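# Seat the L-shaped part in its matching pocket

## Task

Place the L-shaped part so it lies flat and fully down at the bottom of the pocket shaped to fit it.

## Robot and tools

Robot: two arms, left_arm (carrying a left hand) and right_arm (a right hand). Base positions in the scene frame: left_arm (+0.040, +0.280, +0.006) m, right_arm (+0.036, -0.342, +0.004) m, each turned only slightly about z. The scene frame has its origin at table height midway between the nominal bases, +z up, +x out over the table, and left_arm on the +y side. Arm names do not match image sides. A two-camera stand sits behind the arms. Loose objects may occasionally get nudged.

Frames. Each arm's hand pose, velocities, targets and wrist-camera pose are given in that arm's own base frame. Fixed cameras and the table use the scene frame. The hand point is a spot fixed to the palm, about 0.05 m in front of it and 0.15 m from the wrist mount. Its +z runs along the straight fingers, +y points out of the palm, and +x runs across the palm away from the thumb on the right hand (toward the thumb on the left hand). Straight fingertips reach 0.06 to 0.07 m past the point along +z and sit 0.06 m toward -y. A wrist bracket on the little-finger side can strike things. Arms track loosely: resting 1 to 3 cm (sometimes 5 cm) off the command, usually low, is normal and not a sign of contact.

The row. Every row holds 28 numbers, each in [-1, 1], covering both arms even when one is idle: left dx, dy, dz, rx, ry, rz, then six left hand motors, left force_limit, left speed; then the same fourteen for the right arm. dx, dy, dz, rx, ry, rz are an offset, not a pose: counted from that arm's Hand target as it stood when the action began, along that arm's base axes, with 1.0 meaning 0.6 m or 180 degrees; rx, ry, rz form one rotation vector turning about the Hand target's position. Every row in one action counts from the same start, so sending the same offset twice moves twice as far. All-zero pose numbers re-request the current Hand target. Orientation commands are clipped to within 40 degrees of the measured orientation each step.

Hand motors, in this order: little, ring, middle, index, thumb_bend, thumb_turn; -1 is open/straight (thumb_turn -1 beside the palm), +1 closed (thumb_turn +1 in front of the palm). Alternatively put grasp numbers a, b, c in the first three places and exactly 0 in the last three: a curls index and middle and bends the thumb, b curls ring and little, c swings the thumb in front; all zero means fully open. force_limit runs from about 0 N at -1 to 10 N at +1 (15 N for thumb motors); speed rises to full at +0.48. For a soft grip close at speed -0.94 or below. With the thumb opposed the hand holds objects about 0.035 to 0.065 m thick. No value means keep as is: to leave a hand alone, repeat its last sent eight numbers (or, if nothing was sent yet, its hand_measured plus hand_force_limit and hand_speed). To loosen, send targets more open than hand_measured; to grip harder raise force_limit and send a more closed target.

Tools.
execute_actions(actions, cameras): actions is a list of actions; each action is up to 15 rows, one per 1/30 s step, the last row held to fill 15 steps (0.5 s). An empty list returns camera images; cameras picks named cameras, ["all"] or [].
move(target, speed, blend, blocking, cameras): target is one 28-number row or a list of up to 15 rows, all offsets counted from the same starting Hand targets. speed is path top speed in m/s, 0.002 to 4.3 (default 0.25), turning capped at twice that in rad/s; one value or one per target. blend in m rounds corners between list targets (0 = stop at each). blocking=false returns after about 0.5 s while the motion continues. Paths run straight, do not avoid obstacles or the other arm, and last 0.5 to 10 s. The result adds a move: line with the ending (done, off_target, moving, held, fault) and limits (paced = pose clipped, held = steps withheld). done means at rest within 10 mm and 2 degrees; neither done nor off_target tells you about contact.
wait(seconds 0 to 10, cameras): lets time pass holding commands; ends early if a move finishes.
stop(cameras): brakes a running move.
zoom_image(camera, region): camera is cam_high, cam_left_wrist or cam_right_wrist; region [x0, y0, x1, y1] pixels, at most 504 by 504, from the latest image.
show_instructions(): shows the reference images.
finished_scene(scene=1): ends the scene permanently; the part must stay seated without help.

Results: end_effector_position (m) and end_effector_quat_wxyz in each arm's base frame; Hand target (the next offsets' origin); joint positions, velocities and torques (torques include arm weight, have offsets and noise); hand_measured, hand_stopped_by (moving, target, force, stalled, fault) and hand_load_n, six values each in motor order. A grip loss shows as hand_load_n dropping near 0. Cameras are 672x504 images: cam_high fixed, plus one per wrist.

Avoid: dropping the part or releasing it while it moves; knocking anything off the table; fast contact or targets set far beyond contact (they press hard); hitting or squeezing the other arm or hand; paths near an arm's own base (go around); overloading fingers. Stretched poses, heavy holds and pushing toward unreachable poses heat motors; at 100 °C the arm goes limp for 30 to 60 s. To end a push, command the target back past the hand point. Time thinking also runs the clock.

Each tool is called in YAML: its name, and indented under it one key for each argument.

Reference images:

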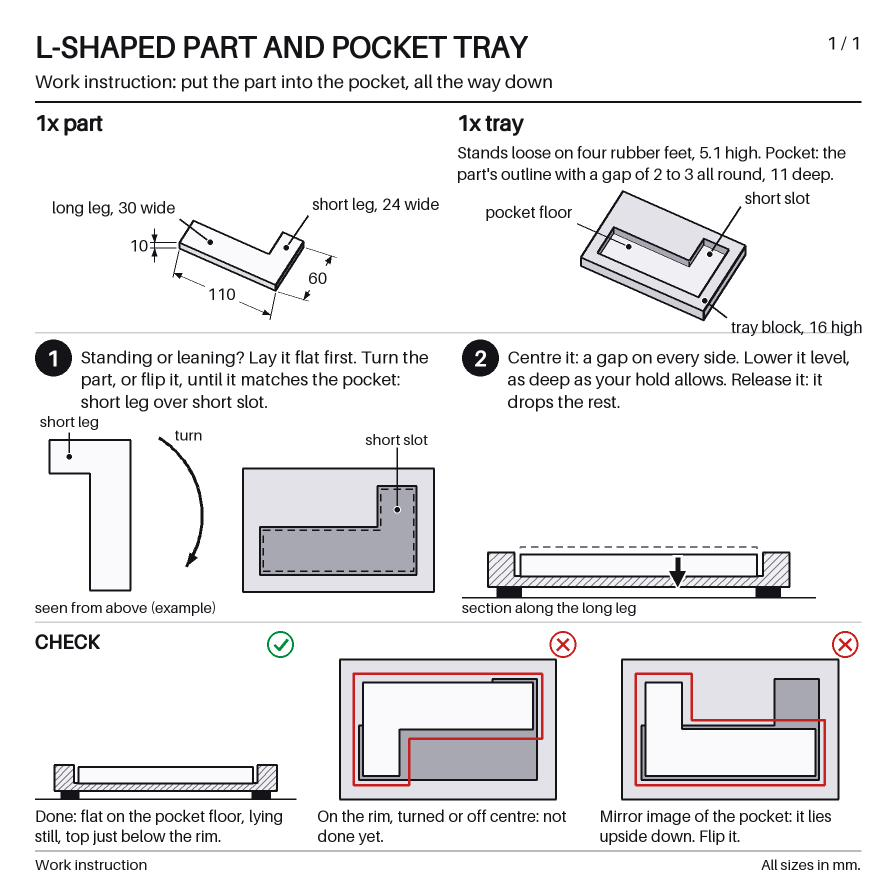

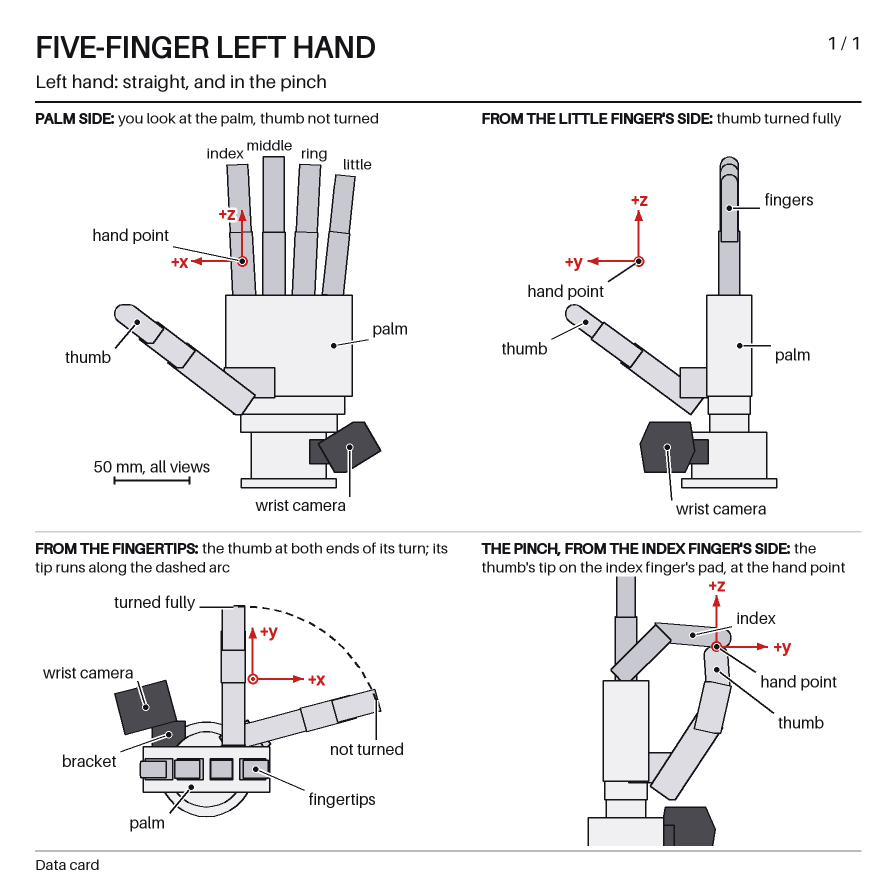

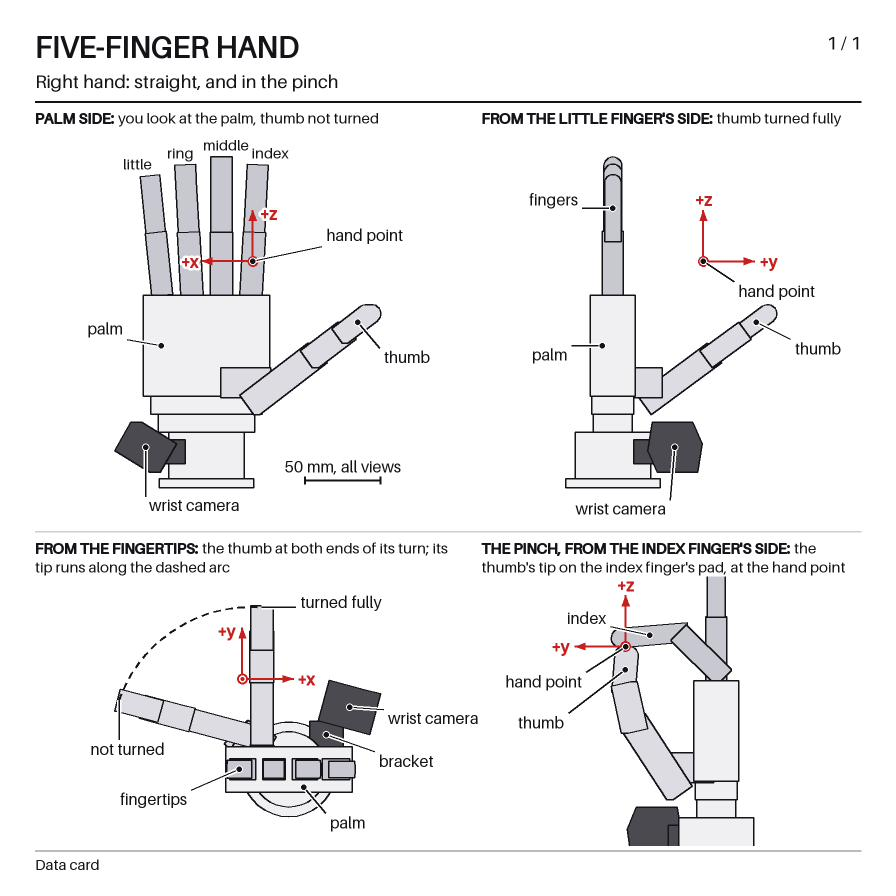

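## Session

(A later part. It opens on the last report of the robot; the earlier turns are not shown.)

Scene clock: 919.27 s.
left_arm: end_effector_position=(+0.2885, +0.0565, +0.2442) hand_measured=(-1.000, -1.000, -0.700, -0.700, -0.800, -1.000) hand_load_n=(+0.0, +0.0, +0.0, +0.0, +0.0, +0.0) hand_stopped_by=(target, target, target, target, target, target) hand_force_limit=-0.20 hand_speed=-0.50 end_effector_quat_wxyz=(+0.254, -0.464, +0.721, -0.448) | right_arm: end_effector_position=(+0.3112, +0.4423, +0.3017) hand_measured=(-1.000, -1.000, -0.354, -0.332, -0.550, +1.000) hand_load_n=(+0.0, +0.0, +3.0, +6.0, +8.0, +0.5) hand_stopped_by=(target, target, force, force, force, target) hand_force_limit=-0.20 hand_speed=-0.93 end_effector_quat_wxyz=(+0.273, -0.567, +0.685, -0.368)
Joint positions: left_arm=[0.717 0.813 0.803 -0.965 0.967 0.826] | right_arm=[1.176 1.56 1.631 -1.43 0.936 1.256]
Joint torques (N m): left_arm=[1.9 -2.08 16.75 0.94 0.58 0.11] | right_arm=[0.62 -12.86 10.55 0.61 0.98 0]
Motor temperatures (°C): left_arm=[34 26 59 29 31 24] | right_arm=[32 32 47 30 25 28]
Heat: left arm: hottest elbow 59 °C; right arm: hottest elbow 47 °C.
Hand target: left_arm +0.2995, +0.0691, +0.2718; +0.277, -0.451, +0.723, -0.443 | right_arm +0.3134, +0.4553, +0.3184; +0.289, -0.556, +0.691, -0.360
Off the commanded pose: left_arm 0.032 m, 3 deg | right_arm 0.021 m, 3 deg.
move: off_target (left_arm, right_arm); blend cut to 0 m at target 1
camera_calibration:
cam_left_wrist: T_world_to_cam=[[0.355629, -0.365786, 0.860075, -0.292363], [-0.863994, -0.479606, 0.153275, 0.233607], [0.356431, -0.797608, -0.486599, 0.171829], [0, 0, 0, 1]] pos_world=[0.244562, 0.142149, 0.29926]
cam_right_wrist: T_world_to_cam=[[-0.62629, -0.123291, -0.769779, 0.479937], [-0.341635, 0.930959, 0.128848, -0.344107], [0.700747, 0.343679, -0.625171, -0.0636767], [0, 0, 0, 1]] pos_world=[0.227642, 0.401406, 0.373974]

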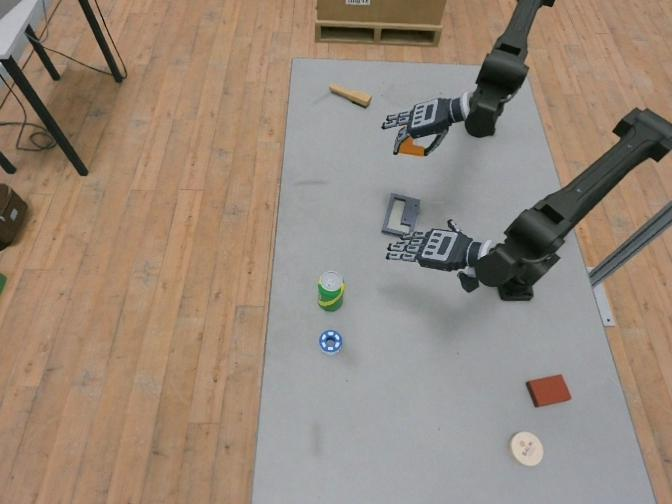

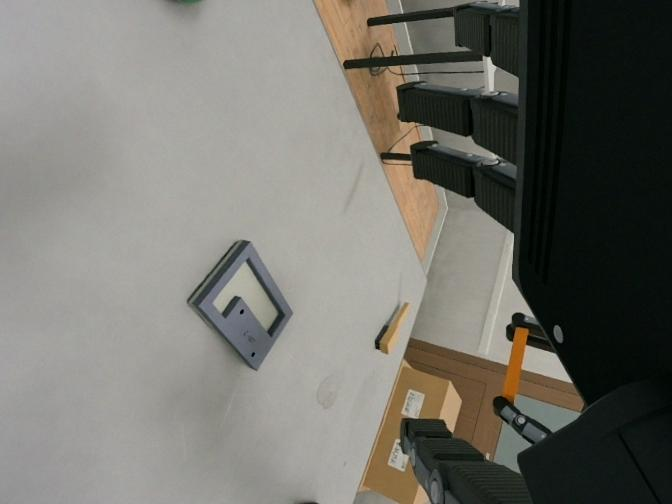

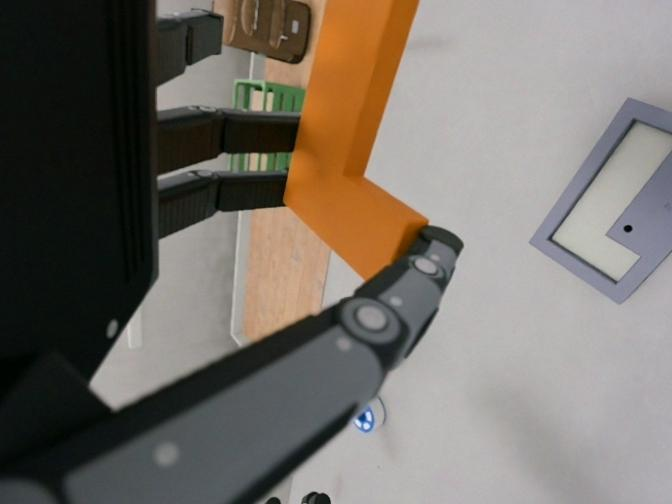

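zoom_image:
  camera: "cam_high"
  region: [370, 80, 500, 240]

Scaled by 3.150 from the camera's 672x504 image, which has a finer 960x720 frame.

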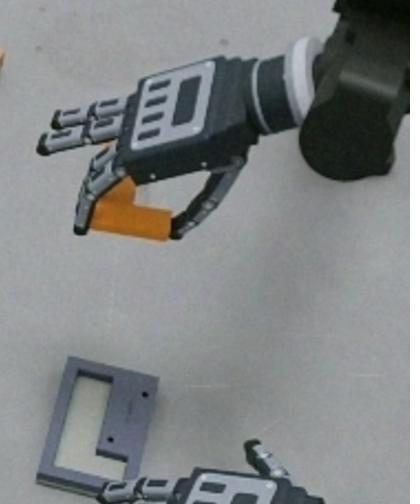

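move:
  target: [0,0,0,0,0,0,-1,-1,-0.7,-0.7,-0.8,-1,-0.2,-0.5,-0.0207,0.0512,-0.389,0,0,-0.0111,-1,-1,-0.1,-0.1,-0.4,1,-0.2,-0.93]
  speed: 0.15
  cameras: ["all"]

Scene clock: 1035.73 s.
left_arm: end_effector_position=(+0.2885, +0.0565, +0.2442) hand_measured=(-1.000, -1.000, -0.700, -0.700, -0.800, -1.000) hand_load_n=(+0.0, +0.0, +0.0, +0.0, +0.0, +0.0) hand_stopped_by=(target, target, target, target, target, target) hand_force_limit=-0.20 hand_speed=-0.50 end_effector_quat_wxyz=(+0.254, -0.464, +0.721, -0.448) | right_arm: end_effector_position=(+0.3036, +0.4807, +0.0876) hand_measured=(-1.000, -1.000, -0.354, -0.332, -0.550, +1.000) hand_load_n=(+0.0, +0.0, +3.0, +6.0, +8.0, +0.5) hand_stopped_by=(target, target, force, force, force, target) hand_force_limit=-0.20 hand_speed=-0.93 end_effector_quat_wxyz=(+0.276, -0.548, +0.698, -0.368)
Joint positions: left_arm=[0.717 0.813 0.803 -0.965 0.967 0.826] | right_arm=[1.222 1.767 1.318 -0.998 0.951 1.397]
Joint torques (N m): left_arm=[1.9 -2.14 16.73 0.92 0.59 0.12] | right_arm=[0.79 -15.21 6.01 1.25 0.99 -0.01]
Motor temperatures (°C): left_arm=[34 25 65 29 32 24] | right_arm=[31 32 58 30 27 28]
Heat: left arm: hottest elbow 65 °C; right arm: hottest elbow 58 °C.
Hand target: left_arm +0.2995, +0.0691, +0.2718; +0.277, -0.451, +0.723, -0.443 | right_arm +0.3008, +0.4861, +0.0851; +0.283, -0.544, +0.700, -0.365
Off the commanded pose: left_arm 0.032 m, 3 deg | right_arm 0.007 m, 1 deg.
move: off_target (left_arm)
camera_calibration:
cam_left_wrist: T_world_to_cam=[[0.355629, -0.365786, 0.860075, -0.292363], [-0.863994, -0.479606, 0.153275, 0.233607], [0.356431, -0.797608, -0.486599, 0.171829], [0, 0, 0, 1]] pos_world=[0.244562, 0.142149, 0.29926]
cam_right_wrist: T_world_to_cam=[[-0.621955, -0.0807761, -0.778876, 0.29418], [-0.307181, 0.940104, 0.147796, -0.371355], [0.720286, 0.331178, -0.609515, -0.206637], [0, 0, 0, 1]] pos_world=[0.217731, 0.441309, 0.158066]

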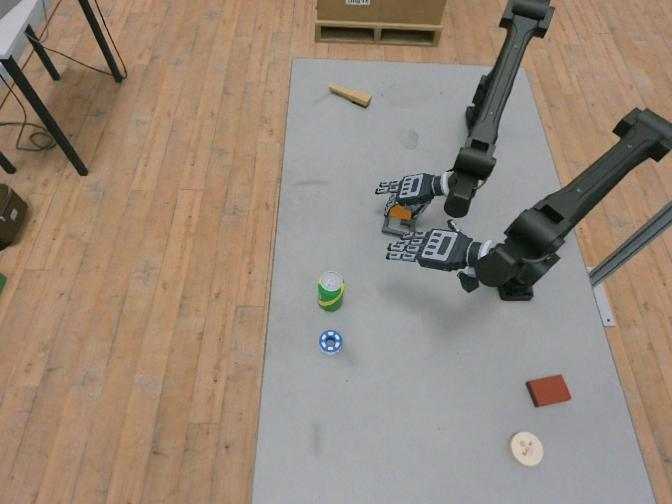

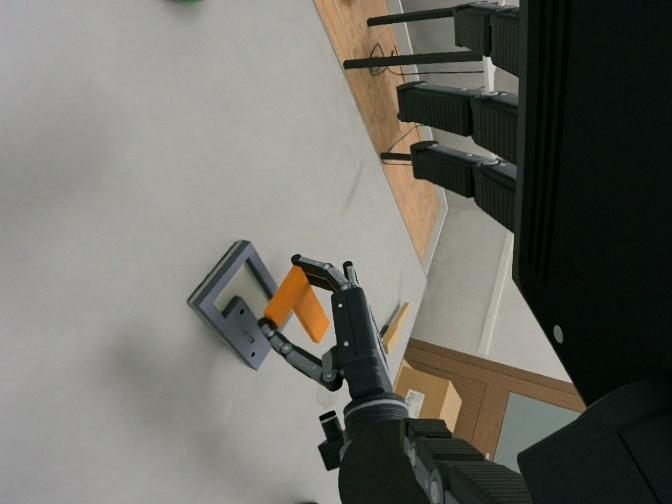

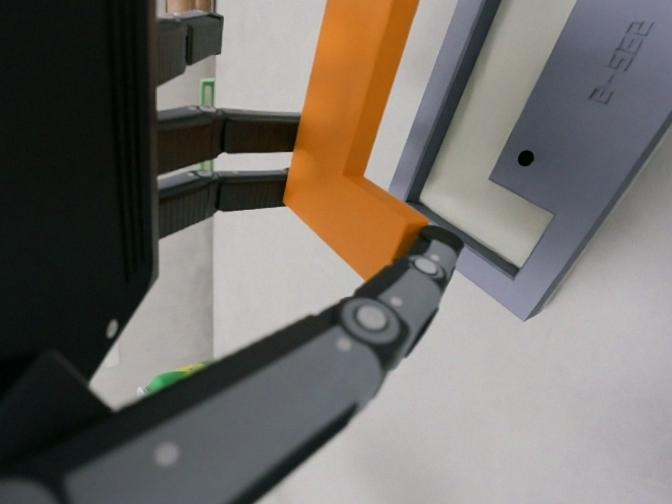

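zoom_image:
  camera: "cam_right_wrist"
  region: [270, 0, 672, 330]

zoom_image:
  camera: "cam_left_wrist"
  region: [180, 230, 350, 380]

Scaled by 1.254 from the camera's 672x504 image, which has a finer 960x720 frame.

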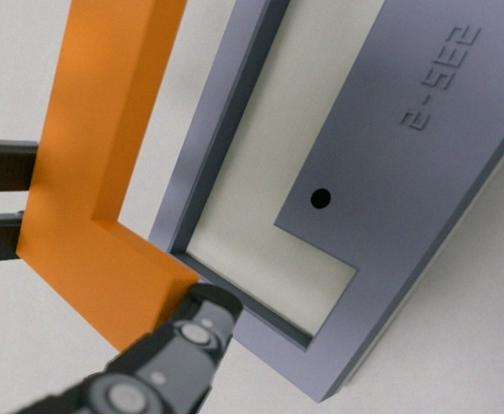

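Scaled by 2.965 from the camera's 672x504 image, which has a finer 960x720 frame.

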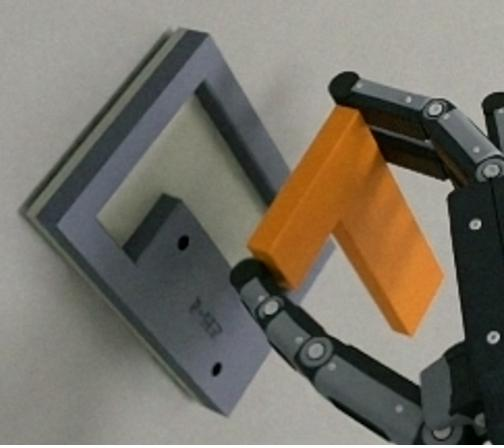

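zoom_image:
  camera: "cam_left_wrist"
  region: [255, 255, 335, 350]

zoom_image:
  camera: "cam_left_wrist"
  region: [180, 230, 275, 380]

Scaled by 5.305 from the camera's 672x504 image, which has a finer 960x720 frame.

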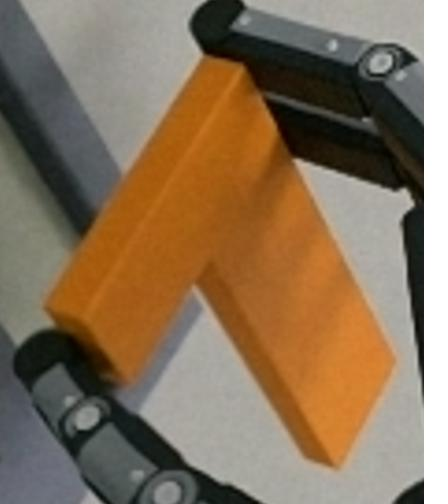

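Scaled by 3.360 from the camera's 672x504 image, which has a finer 960x720 frame.

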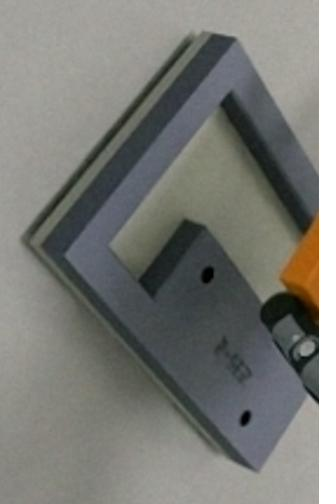

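move:
  target: [0,0,0,0,0,0,-1,-1,-0.7,-0.7,-0.8,-1,-0.2,-0.5,-0.014,0.0043,-0.0643,0,0,-0.0061,-1,-1,-0.1,-0.1,-0.4,1,-0.2,-0.93]
  speed: 0.06
  cameras: ["all"]

zoom_image:
  camera: "cam_right_wrist"
  region: [270, 0, 672, 330]

zoom_image:
  camera: "cam_left_wrist"
  region: [180, 230, 320, 380]

Scene clock: 1125.67 s.
left_arm: end_effector_position=(+0.2885, +0.0565, +0.2442) hand_measured=(-1.000, -1.000, -0.700, -0.700, -0.800, -1.000) hand_load_n=(+0.0, +0.0, +0.0, +0.0, +0.0, -0.5) hand_stopped_by=(target, target, target, target, target, target) hand_force_limit=-0.20 hand_speed=-0.50 end_effector_quat_wxyz=(+0.254, -0.464, +0.721, -0.448) | right_arm: end_effector_position=(+0.2960, +0.4847, +0.0527) hand_measured=(-1.000, -1.000, -0.354, -0.332, -0.550, +1.000) hand_load_n=(+0.0, +0.0, +3.0, +6.0, +8.5, +0.5) hand_stopped_by=(target, target, force, force, force, target) hand_force_limit=-0.20 hand_speed=-0.93 end_effector_quat_wxyz=(+0.275, -0.540, +0.704, -0.369)
Joint positions: left_arm=[0.717 0.813 0.803 -0.965 0.967 0.826] | right_arm=[1.24 1.823 1.295 -0.965 0.955 1.462]
Joint torques (N m): left_arm=[1.9 -2.14 16.75 0.92 0.58 0.11] | right_arm=[0.38 -15.03 5.78 1.17 1.01 0.03]
Motor temperatures (°C): left_arm=[34 25 68 29 32 24] | right_arm=[31 35 48 30 28 28]
Heat: left arm: hottest elbow 68 °C; right arm: hottest elbow 48 °C.
Hand target: left_arm +0.2995, +0.0691, +0.2718; +0.277, -0.451, +0.723, -0.443 | right_arm +0.2925, +0.4886, +0.0465; +0.280, -0.537, +0.705, -0.368
Off the commanded pose: left_arm 0.032 m, 3 deg | right_arm 0.008 m, 1 deg.
move: off_target (left_arm)
camera_calibration:
cam_left_wrist: T_world_to_cam=[[0.355629, -0.365786, 0.860075, -0.292363], [-0.863994, -0.479606, 0.153275, 0.233607], [0.356431, -0.797608, -0.486599, 0.171829], [0, 0, 0, 1]] pos_world=[0.244562, 0.142149, 0.29926]
cam_right_wrist: T_world_to_cam=[[-0.621434, -0.0634573, -0.780892, 0.254143], [-0.28929, 0.944865, 0.153434, -0.38019], [0.728101, 0.321253, -0.605529, -0.221506], [0, 0, 0, 1]] pos_world=[0.209227, 0.446515, 0.122664]

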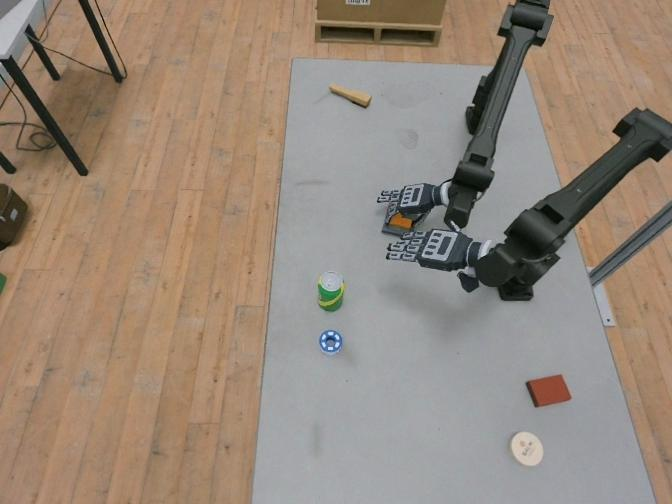

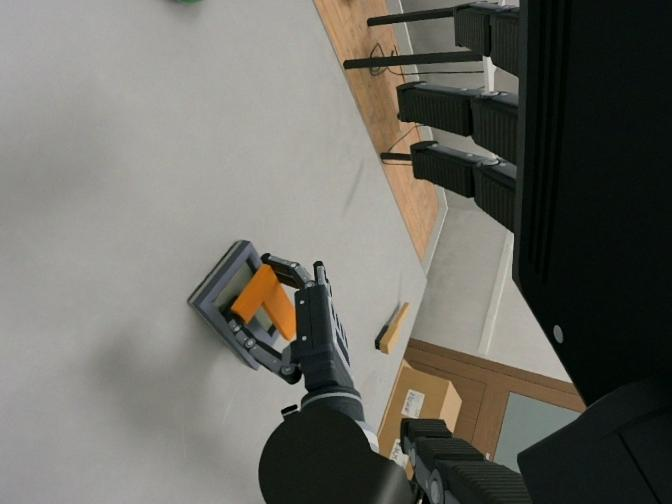

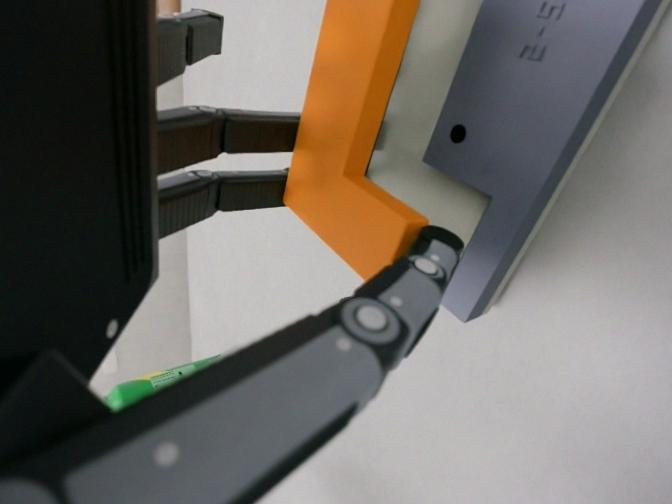

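Scaled by 1.254 from the camera's 672x504 image, which has a finer 960x720 frame.

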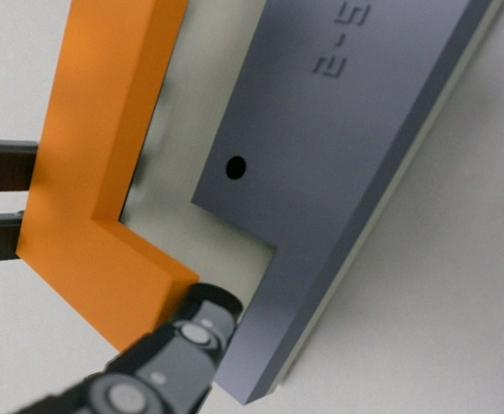

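Scaled by 3.360 from the camera's 672x504 image, which has a finer 960x720 frame.

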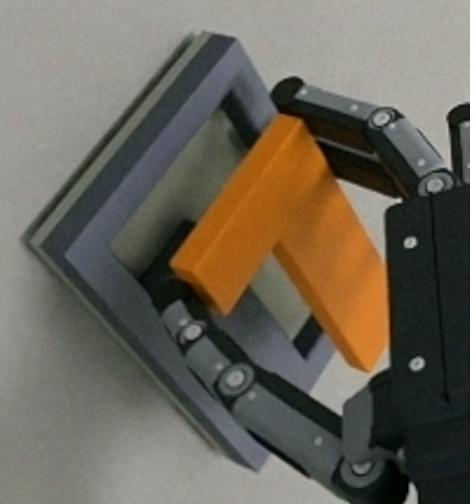

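zoom_image:
  camera: "cam_left_wrist"
  region: [225, 255, 305, 350]

zoom_image:
  camera: "cam_left_wrist"
  region: [180, 230, 280, 310]

zoom_image:
  camera: "cam_right_wrist"
  region: [270, 100, 490, 265]

zoom_image:
  camera: "cam_right_wrist"
  region: [300, 0, 500, 150]

Scaled by 5.305 from the camera's 672x504 image, which has a finer 960x720 frame.

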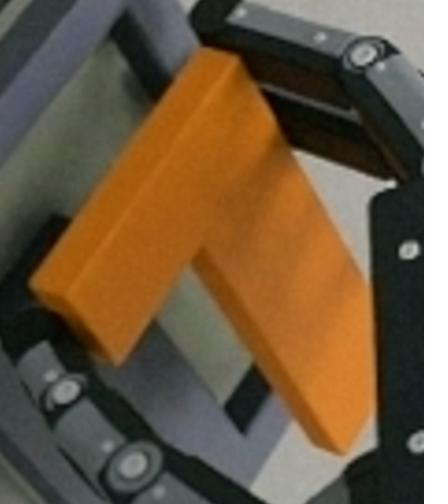

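Scaled by 5.040 from the camera's 672x504 image, which has a finer 960x720 frame.

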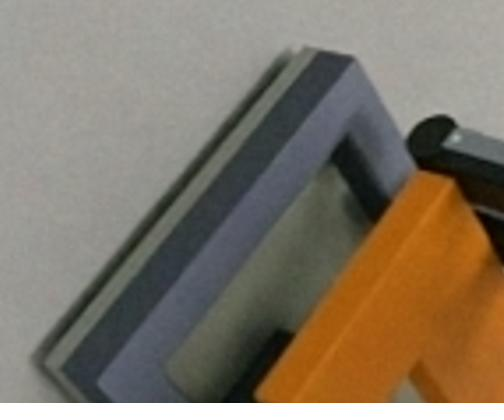

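Scaled by 2.291 from the camera's 672x504 image, which has a finer 960x720 frame.

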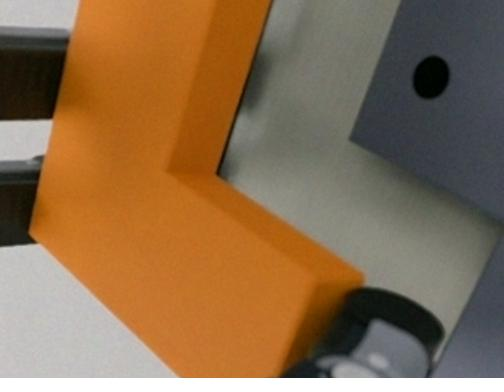

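Scaled by 2.520 from the camera's 672x504 image, which has a finer 960x720 frame.

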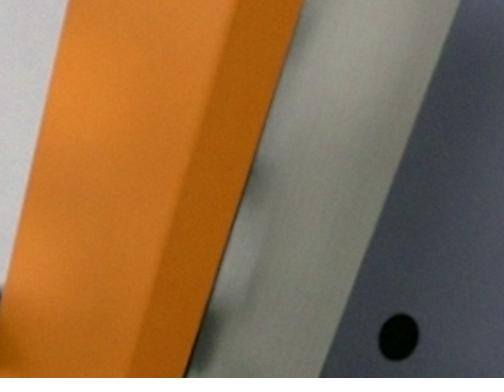

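move:
  target: [0,0,0,0,0,0,-1,-1,-0.7,-0.7,-0.8,-1,-0.2,-0.5,0.0008,-0.0042,-0.0233,0,0,0,-1,-1,-0.1,-0.1,-0.4,1,-0.2,-0.93]
  speed: 0.04
  cameras: ["cam_left_wrist","cam_right_wrist"]

zoom_image:
  camera: "cam_right_wrist"
  region: [270, 0, 550, 340]

zoom_image:
  camera: "cam_left_wrist"
  region: [180, 230, 320, 380]

Scene clock: 1212.43 s.
left_arm: end_effector_position=(+0.2885, +0.0565, +0.2442) hand_measured=(-1.000, -1.000, -0.700, -0.700, -0.800, -1.000) hand_load_n=(+0.5, +0.0, +0.0, +0.0, +0.0, +0.0) hand_stopped_by=(target, target, target, target, target, target) hand_force_limit=-0.20 hand_speed=-0.50 end_effector_quat_wxyz=(+0.254, -0.464, +0.721, -0.448) | right_arm: end_effector_position=(+0.2958, +0.4839, +0.0396) hand_measured=(-1.000, -1.000, -0.354, -0.332, -0.550, +1.000) hand_load_n=(+0.0, +0.0, +3.0, +6.0, +8.5, +0.0) hand_stopped_by=(target, target, force, force, force, target) hand_force_limit=-0.20 hand_speed=-0.93 end_effector_quat_wxyz=(+0.277, -0.539, +0.705, -0.368)
Joint positions: left_arm=[0.717 0.813 0.803 -0.965 0.967 0.826] | right_arm=[1.24 1.836 1.274 -0.926 0.955 1.462]
Joint torques (N m): left_arm=[1.9 -2.14 16.72 0.92 0.58 0.12] | right_arm=[0.67 -15.03 5.55 1.2 0.99 -0.02]
Motor temperatures (°C): left_arm=[34 25 70 29 32 24] | right_arm=[31 35 46 30 28 28]
Heat: left arm: hottest elbow 70 °C; right arm: hottest elbow 46 °C.
Hand target: left_arm +0.2995, +0.0691, +0.2718; +0.277, -0.451, +0.723, -0.443 | right_arm +0.2929, +0.4861, +0.0325; +0.280, -0.537, +0.706, -0.368
Off the commanded pose: left_arm 0.032 m, 3 deg | right_arm 0.008 m, 0 deg.
move: off_target (left_arm)
camera_calibration:
cam_left_wrist: T_world_to_cam=[[0.355629, -0.365786, 0.860075, -0.292363], [-0.863994, -0.479606, 0.153275, 0.233607], [0.356431, -0.797608, -0.486599, 0.171829], [0, 0, 0, 1]] pos_world=[0.244562, 0.142149, 0.29926]
cam_right_wrist: T_world_to_cam=[[-0.620106, -0.0590418, -0.782293, 0.241267], [-0.289169, 0.944156, 0.15796, -0.377411], [0.72928, 0.324167, -0.602549, -0.230844], [0, 0, 0, 1]] pos_world=[0.208826, 0.445411, 0.109263]
Images, in order (width x height): cam_left_wrist 672x504, cam_right_wrist 672x504.

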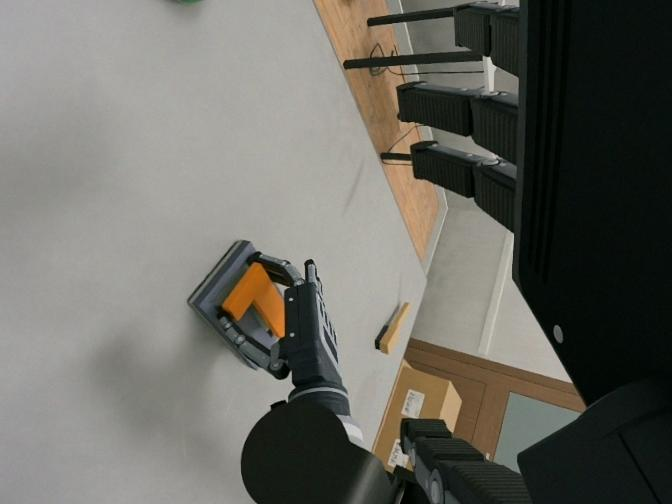

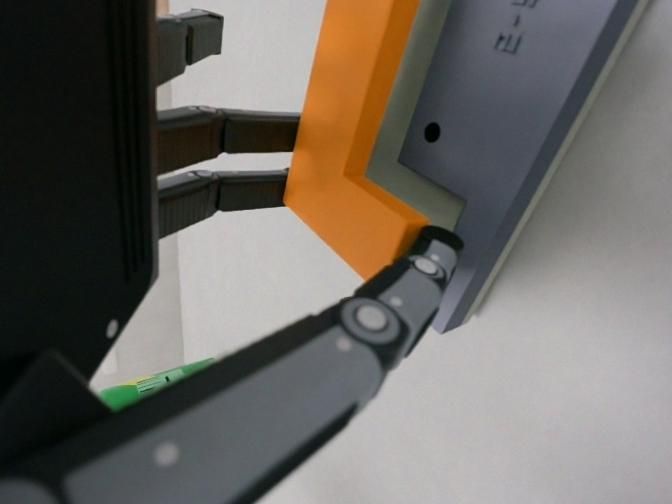

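Scaled by 1.482 from the camera's 672x504 image, which has a finer 960x720 frame.

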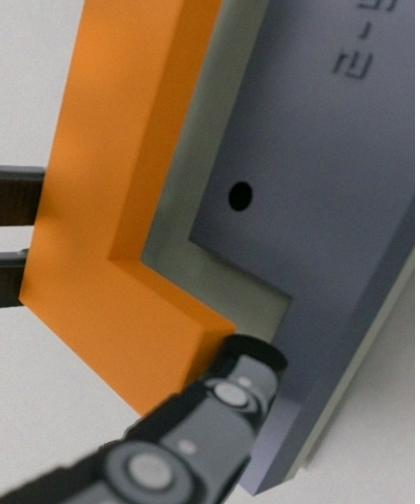

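Scaled by 3.360 from the camera's 672x504 image, which has a finer 960x720 frame.

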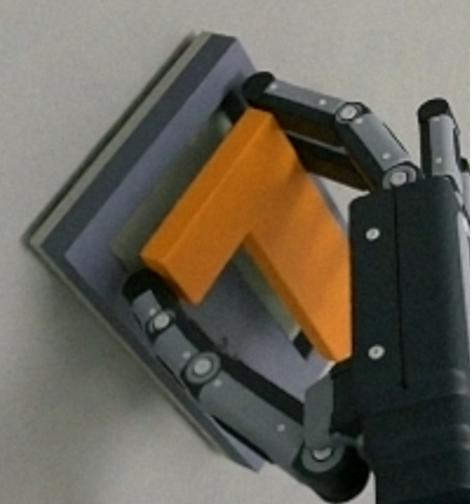

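zoom_image:
  camera: "cam_right_wrist"
  region: [350, 130, 480, 240]

zoom_image:
  camera: "cam_right_wrist"
  region: [380, 0, 480, 80]

zoom_image:
  camera: "cam_left_wrist"
  region: [215, 255, 295, 350]

Scaled by 3.877 from the camera's 672x504 image, which has a finer 960x720 frame.

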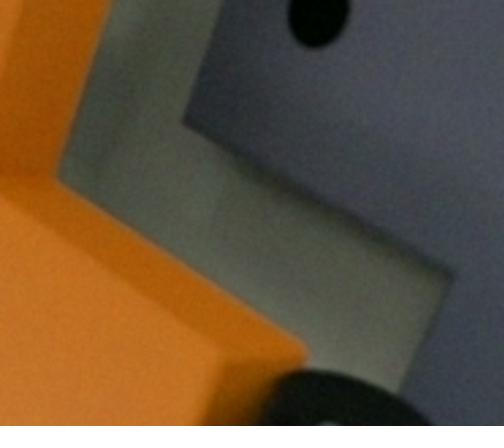

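Scaled by 5.040 from the camera's 672x504 image, which has a finer 960x720 frame.

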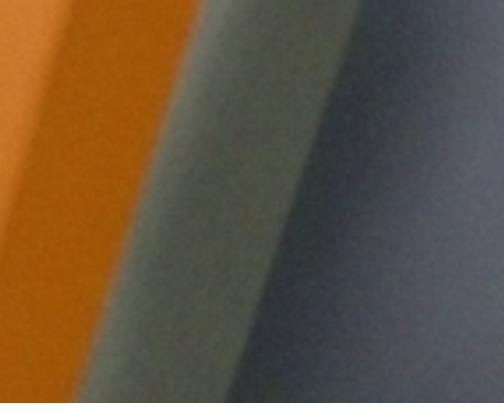

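Scaled by 5.305 from the camera's 672x504 image, which has a finer 960x720 frame.

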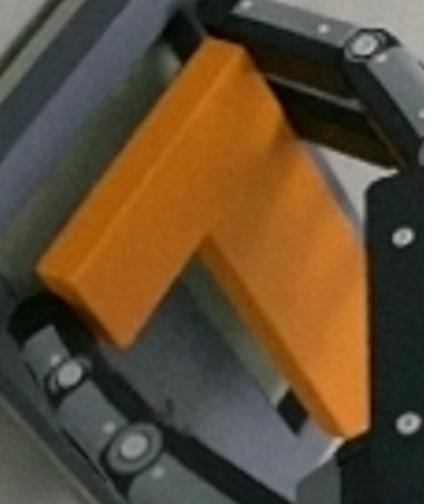

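move:
  target: [0,0,0,0,0,0,-1,-1,-0.7,-0.7,-0.8,-1,-0.2,-0.5,-0.0005,-0.0083,-0.0083,0,0,0.0042,-1,-1,-0.1,-0.1,-0.4,1,-0.2,-0.93]
  speed: 0.04
  cameras: ["cam_left_wrist","cam_right_wrist"]

zoom_image:
  camera: "cam_right_wrist"
  region: [350, 130, 480, 240]

zoom_image:
  camera: "cam_right_wrist"
  region: [380, 0, 480, 80]

zoom_image:
  camera: "cam_left_wrist"
  region: [180, 230, 320, 380]

Scene clock: 1284.93 s.
left_arm: end_effector_position=(+0.2885, +0.0565, +0.2442) hand_measured=(-1.000, -1.000, -0.700, -0.700, -0.800, -1.000) hand_load_n=(+0.0, +0.0, +0.0, +0.0, +0.0, -0.5) hand_stopped_by=(target, target, target, target, target, target) hand_force_limit=-0.20 hand_speed=-0.50 end_effector_quat_wxyz=(+0.254, -0.464, +0.721, -0.448) | right_arm: end_effector_position=(+0.2975, +0.4818, +0.0365) hand_measured=(-1.000, -1.000, -0.354, -0.332, -0.550, +1.000) hand_load_n=(+0.0, +0.0, +3.5, +6.0, +8.0, +0.0) hand_stopped_by=(target, target, force, force, force, target) hand_force_limit=-0.20 hand_speed=-0.93 end_effector_quat_wxyz=(+0.287, -0.533, +0.705, -0.369)
Joint positions: left_arm=[0.717 0.813 0.803 -0.965 0.967 0.826] | right_arm=[1.24 1.832 1.25 -0.888 0.969 1.462]
Joint torques (N m): left_arm=[1.9 -2.14 16.73 0.92 0.59 0.11] | right_arm=[0.5 -15.44 5.01 1.52 0.34 -0.29]
Motor temperatures (°C): left_arm=[34 25 72 29 32 24] | right_arm=[31 34 43 30 28 28]
Heat: left arm: hottest elbow 72 °C; right arm: hottest elbow 43 °C.
Hand target: left_arm +0.2995, +0.0691, +0.2718; +0.277, -0.451, +0.723, -0.443 | right_arm +0.2926, +0.4810, +0.0274; +0.282, -0.542, +0.702, -0.366
Off the commanded pose: left_arm 0.032 m, 3 deg | right_arm 0.010 m, 1 deg.
move: off_target (left_arm)
camera_calibration:
cam_left_wrist: T_world_to_cam=[[0.355629, -0.365786, 0.860075, -0.292363], [-0.863994, -0.479606, 0.153275, 0.233607], [0.356431, -0.797608, -0.486599, 0.171829], [0, 0, 0, 1]] pos_world=[0.244562, 0.142149, 0.29926]
cam_right_wrist: T_world_to_cam=[[-0.605009, -0.0481686, -0.79476, 0.230444], [-0.290985, 0.942499, 0.164389, -0.373298], [0.741142, 0.33072, -0.584237, -0.240594], [0, 0, 0, 1]] pos_world=[0.209111, 0.442502, 0.10395]
Images, in order (width x height): cam_left_wrist 672x504, cam_right_wrist 672x504.

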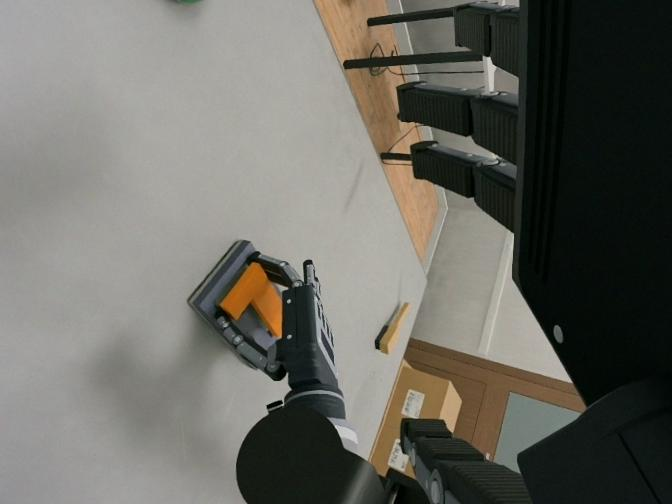

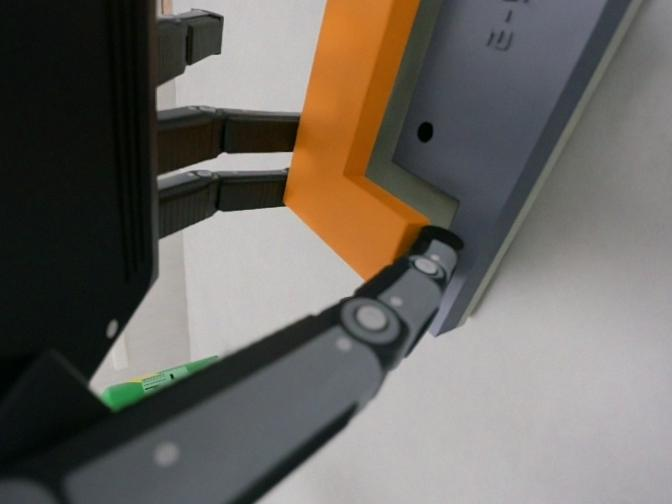

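Scaled by 3.877 from the camera's 672x504 image, which has a finer 960x720 frame.

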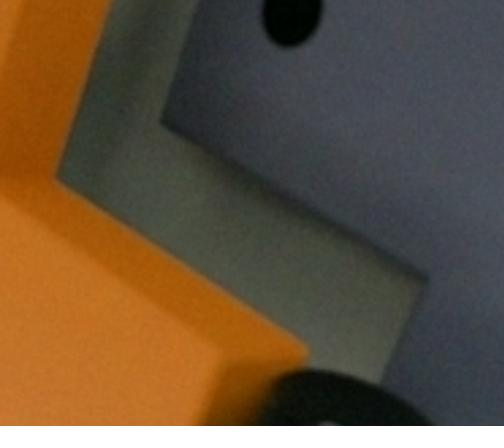

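Scaled by 5.040 from the camera's 672x504 image, which has a finer 960x720 frame.

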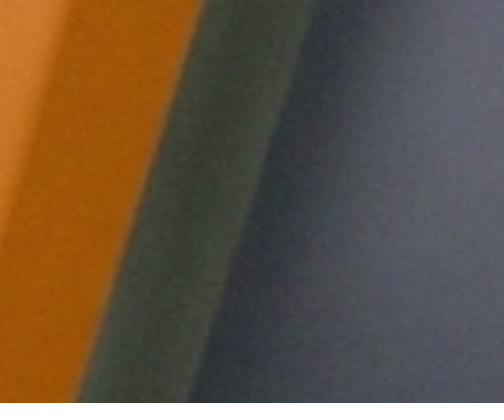

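Scaled by 3.360 from the camera's 672x504 image, which has a finer 960x720 frame.

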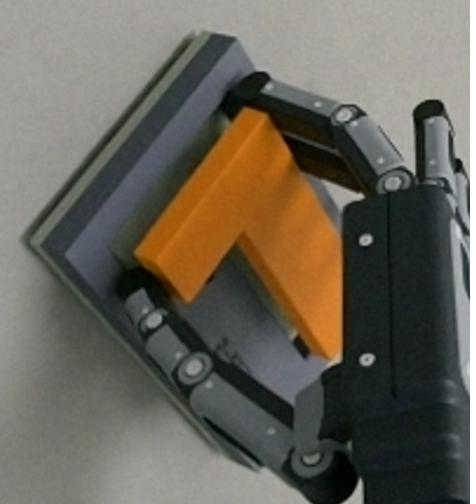

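zoom_image:
  camera: "cam_left_wrist"
  region: [205, 245, 265, 320]

zoom_image:
  camera: "cam_left_wrist"
  region: [250, 270, 300, 350]

zoom_image:
  camera: "cam_right_wrist"
  region: [400, 200, 500, 350]

Scaled by 6.720 from the camera's 672x504 image, which has a finer 960x720 frame.

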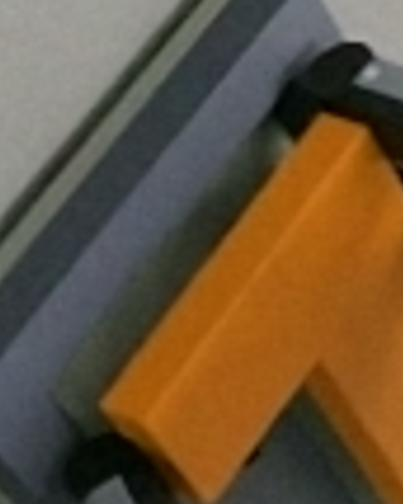

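Scaled by 6.300 from the camera's 672x504 image, which has a finer 960x720 frame.

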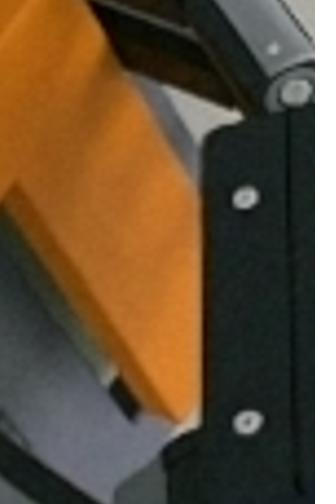

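Scaled by 3.360 from the camera's 672x504 image, which has a finer 960x720 frame.

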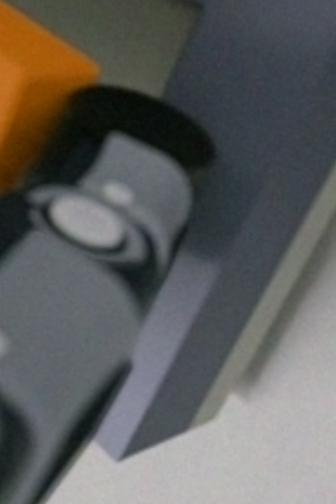

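move:
  target:
    - [0,0,0,0,0,0,-1,-1,-0.7,-0.7,-0.8,-1,-0.2,-0.5,0.0042,0.0015,0.075,0,0,0.0036,-1,-1,-0.1,-0.1,-0.4,1,-0.2,-0.93]
    - [0,0,0,0,0,0,-1,-1,-0.7,-0.7,-0.8,-1,-0.2,-0.5,0.0042,0.0015,0.0015,0,0,0.0036,-1,-1,-0.1,-0.1,-0.4,1,-0.2,-0.93]
  speed: 0.06
  cameras: ["cam_left_wrist","cam_right_wrist"]

zoom_image:
  camera: "cam_right_wrist"
  region: [350, 130, 480, 240]

zoom_image:
  camera: "cam_right_wrist"
  region: [380, 0, 480, 80]

zoom_image:
  camera: "cam_left_wrist"
  region: [205, 245, 265, 320]

Scene clock: 1367.87 s.
left_arm: end_effector_position=(+0.2885, +0.0565, +0.2442) hand_measured=(-1.000, -1.000, -0.700, -0.700, -0.800, -1.000) hand_load_n=(+0.0, +0.0, +0.0, +0.0, +0.0, +0.0) hand_stopped_by=(target, target, target, target, target, target) hand_force_limit=-0.20 hand_speed=-0.50 end_effector_quat_wxyz=(+0.254, -0.464, +0.721, -0.448) | right_arm: end_effector_position=(+0.2958, +0.4825, +0.0375) hand_measured=(-1.000, -1.000, -0.352, -0.332, -0.550, +1.000) hand_load_n=(+0.0, +0.0, +3.0, +6.0, +8.0, +0.0) hand_stopped_by=(target, target, force, force, force, target) hand_force_limit=-0.20 hand_speed=-0.93 end_effector_quat_wxyz=(+0.289, -0.539, +0.703, -0.363)
Joint positions: left_arm=[0.717 0.813 0.803 -0.965 0.967 0.826] | right_arm=[1.24 1.821 1.239 -0.863 0.96 1.436]
Joint torques (N m): left_arm=[1.96 -2.08 16.72 0.94 0.59 0.11] | right_arm=[-0.03 -14.45 5.57 1.42 0.64 -0.3]
Motor temperatures (°C): left_arm=[33 25 74 29 32 24] | right_arm=[31 35 44 30 27 28]
Heat: left arm: hottest elbow 74 °C; right arm: hottest elbow 44 °C.
Hand target: left_arm +0.2995, +0.0691, +0.2718; +0.277, -0.451, +0.723, -0.443 | right_arm +0.2951, +0.4819, +0.0283; +0.284, -0.546, +0.699, -0.364
Off the commanded pose: left_arm 0.032 m, 3 deg | right_arm 0.009 m, 1 deg.
move: off_target (left_arm)
camera_calibration:
cam_left_wrist: T_world_to_cam=[[0.355629, -0.365786, 0.860075, -0.292363], [-0.863994, -0.479606, 0.153275, 0.233607], [0.356431, -0.797608, -0.486599, 0.171829], [0, 0, 0, 1]] pos_world=[0.244562, 0.142149, 0.29926]
cam_right_wrist: T_world_to_cam=[[-0.60904, -0.0537461, -0.791316, 0.234012], [-0.304783, 0.936956, 0.170939, -0.368096], [0.732242, 0.345288, -0.587025, -0.24334], [0, 0, 0, 1]] pos_world=[0.208517, 0.441489, 0.105253]
Images, in order (width x height): cam_left_wrist 672x504, cam_right_wrist 672x504.

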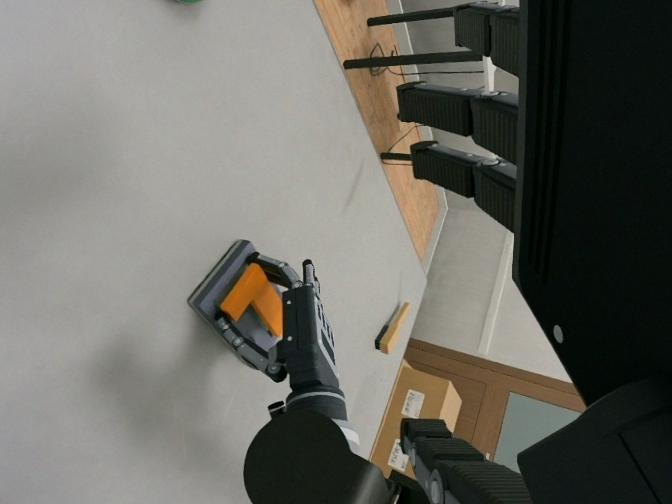

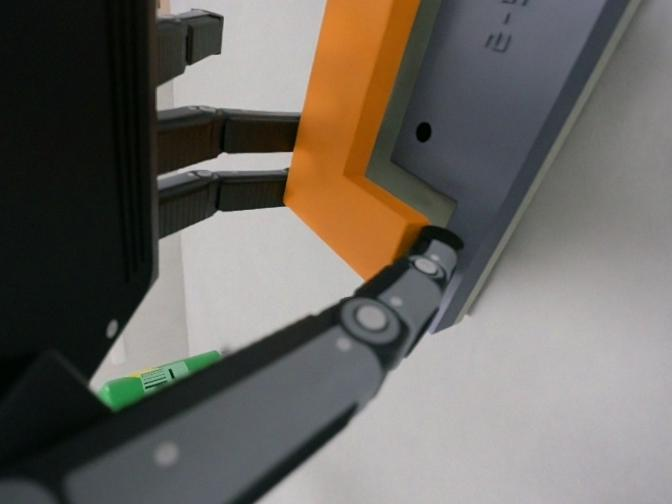

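Scaled by 3.877 from the camera's 672x504 image, which has a finer 960x720 frame.

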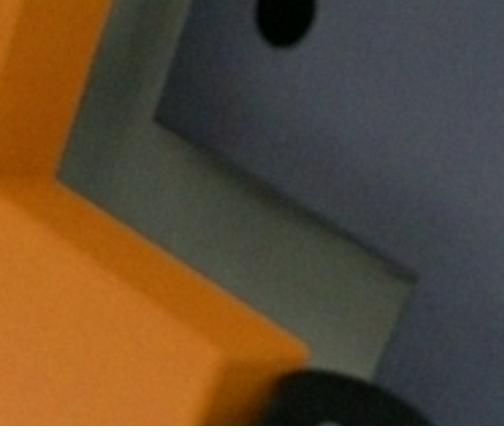

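Scaled by 5.040 from the camera's 672x504 image, which has a finer 960x720 frame.

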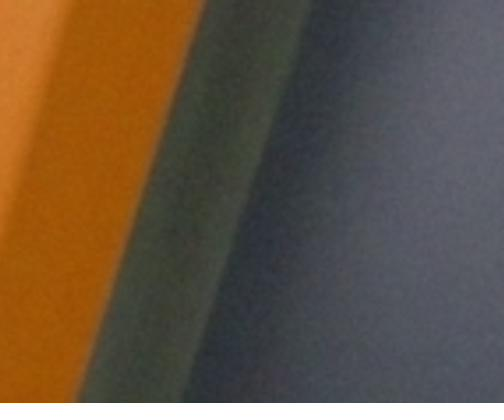

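Scaled by 6.720 from the camera's 672x504 image, which has a finer 960x720 frame.

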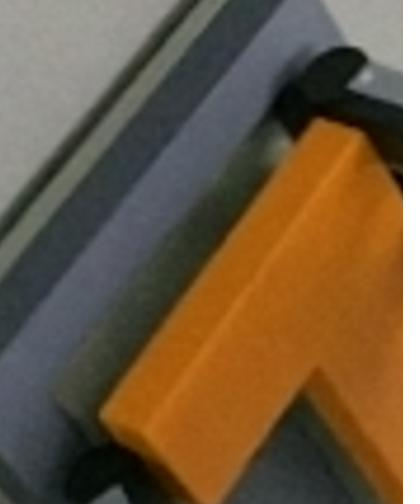

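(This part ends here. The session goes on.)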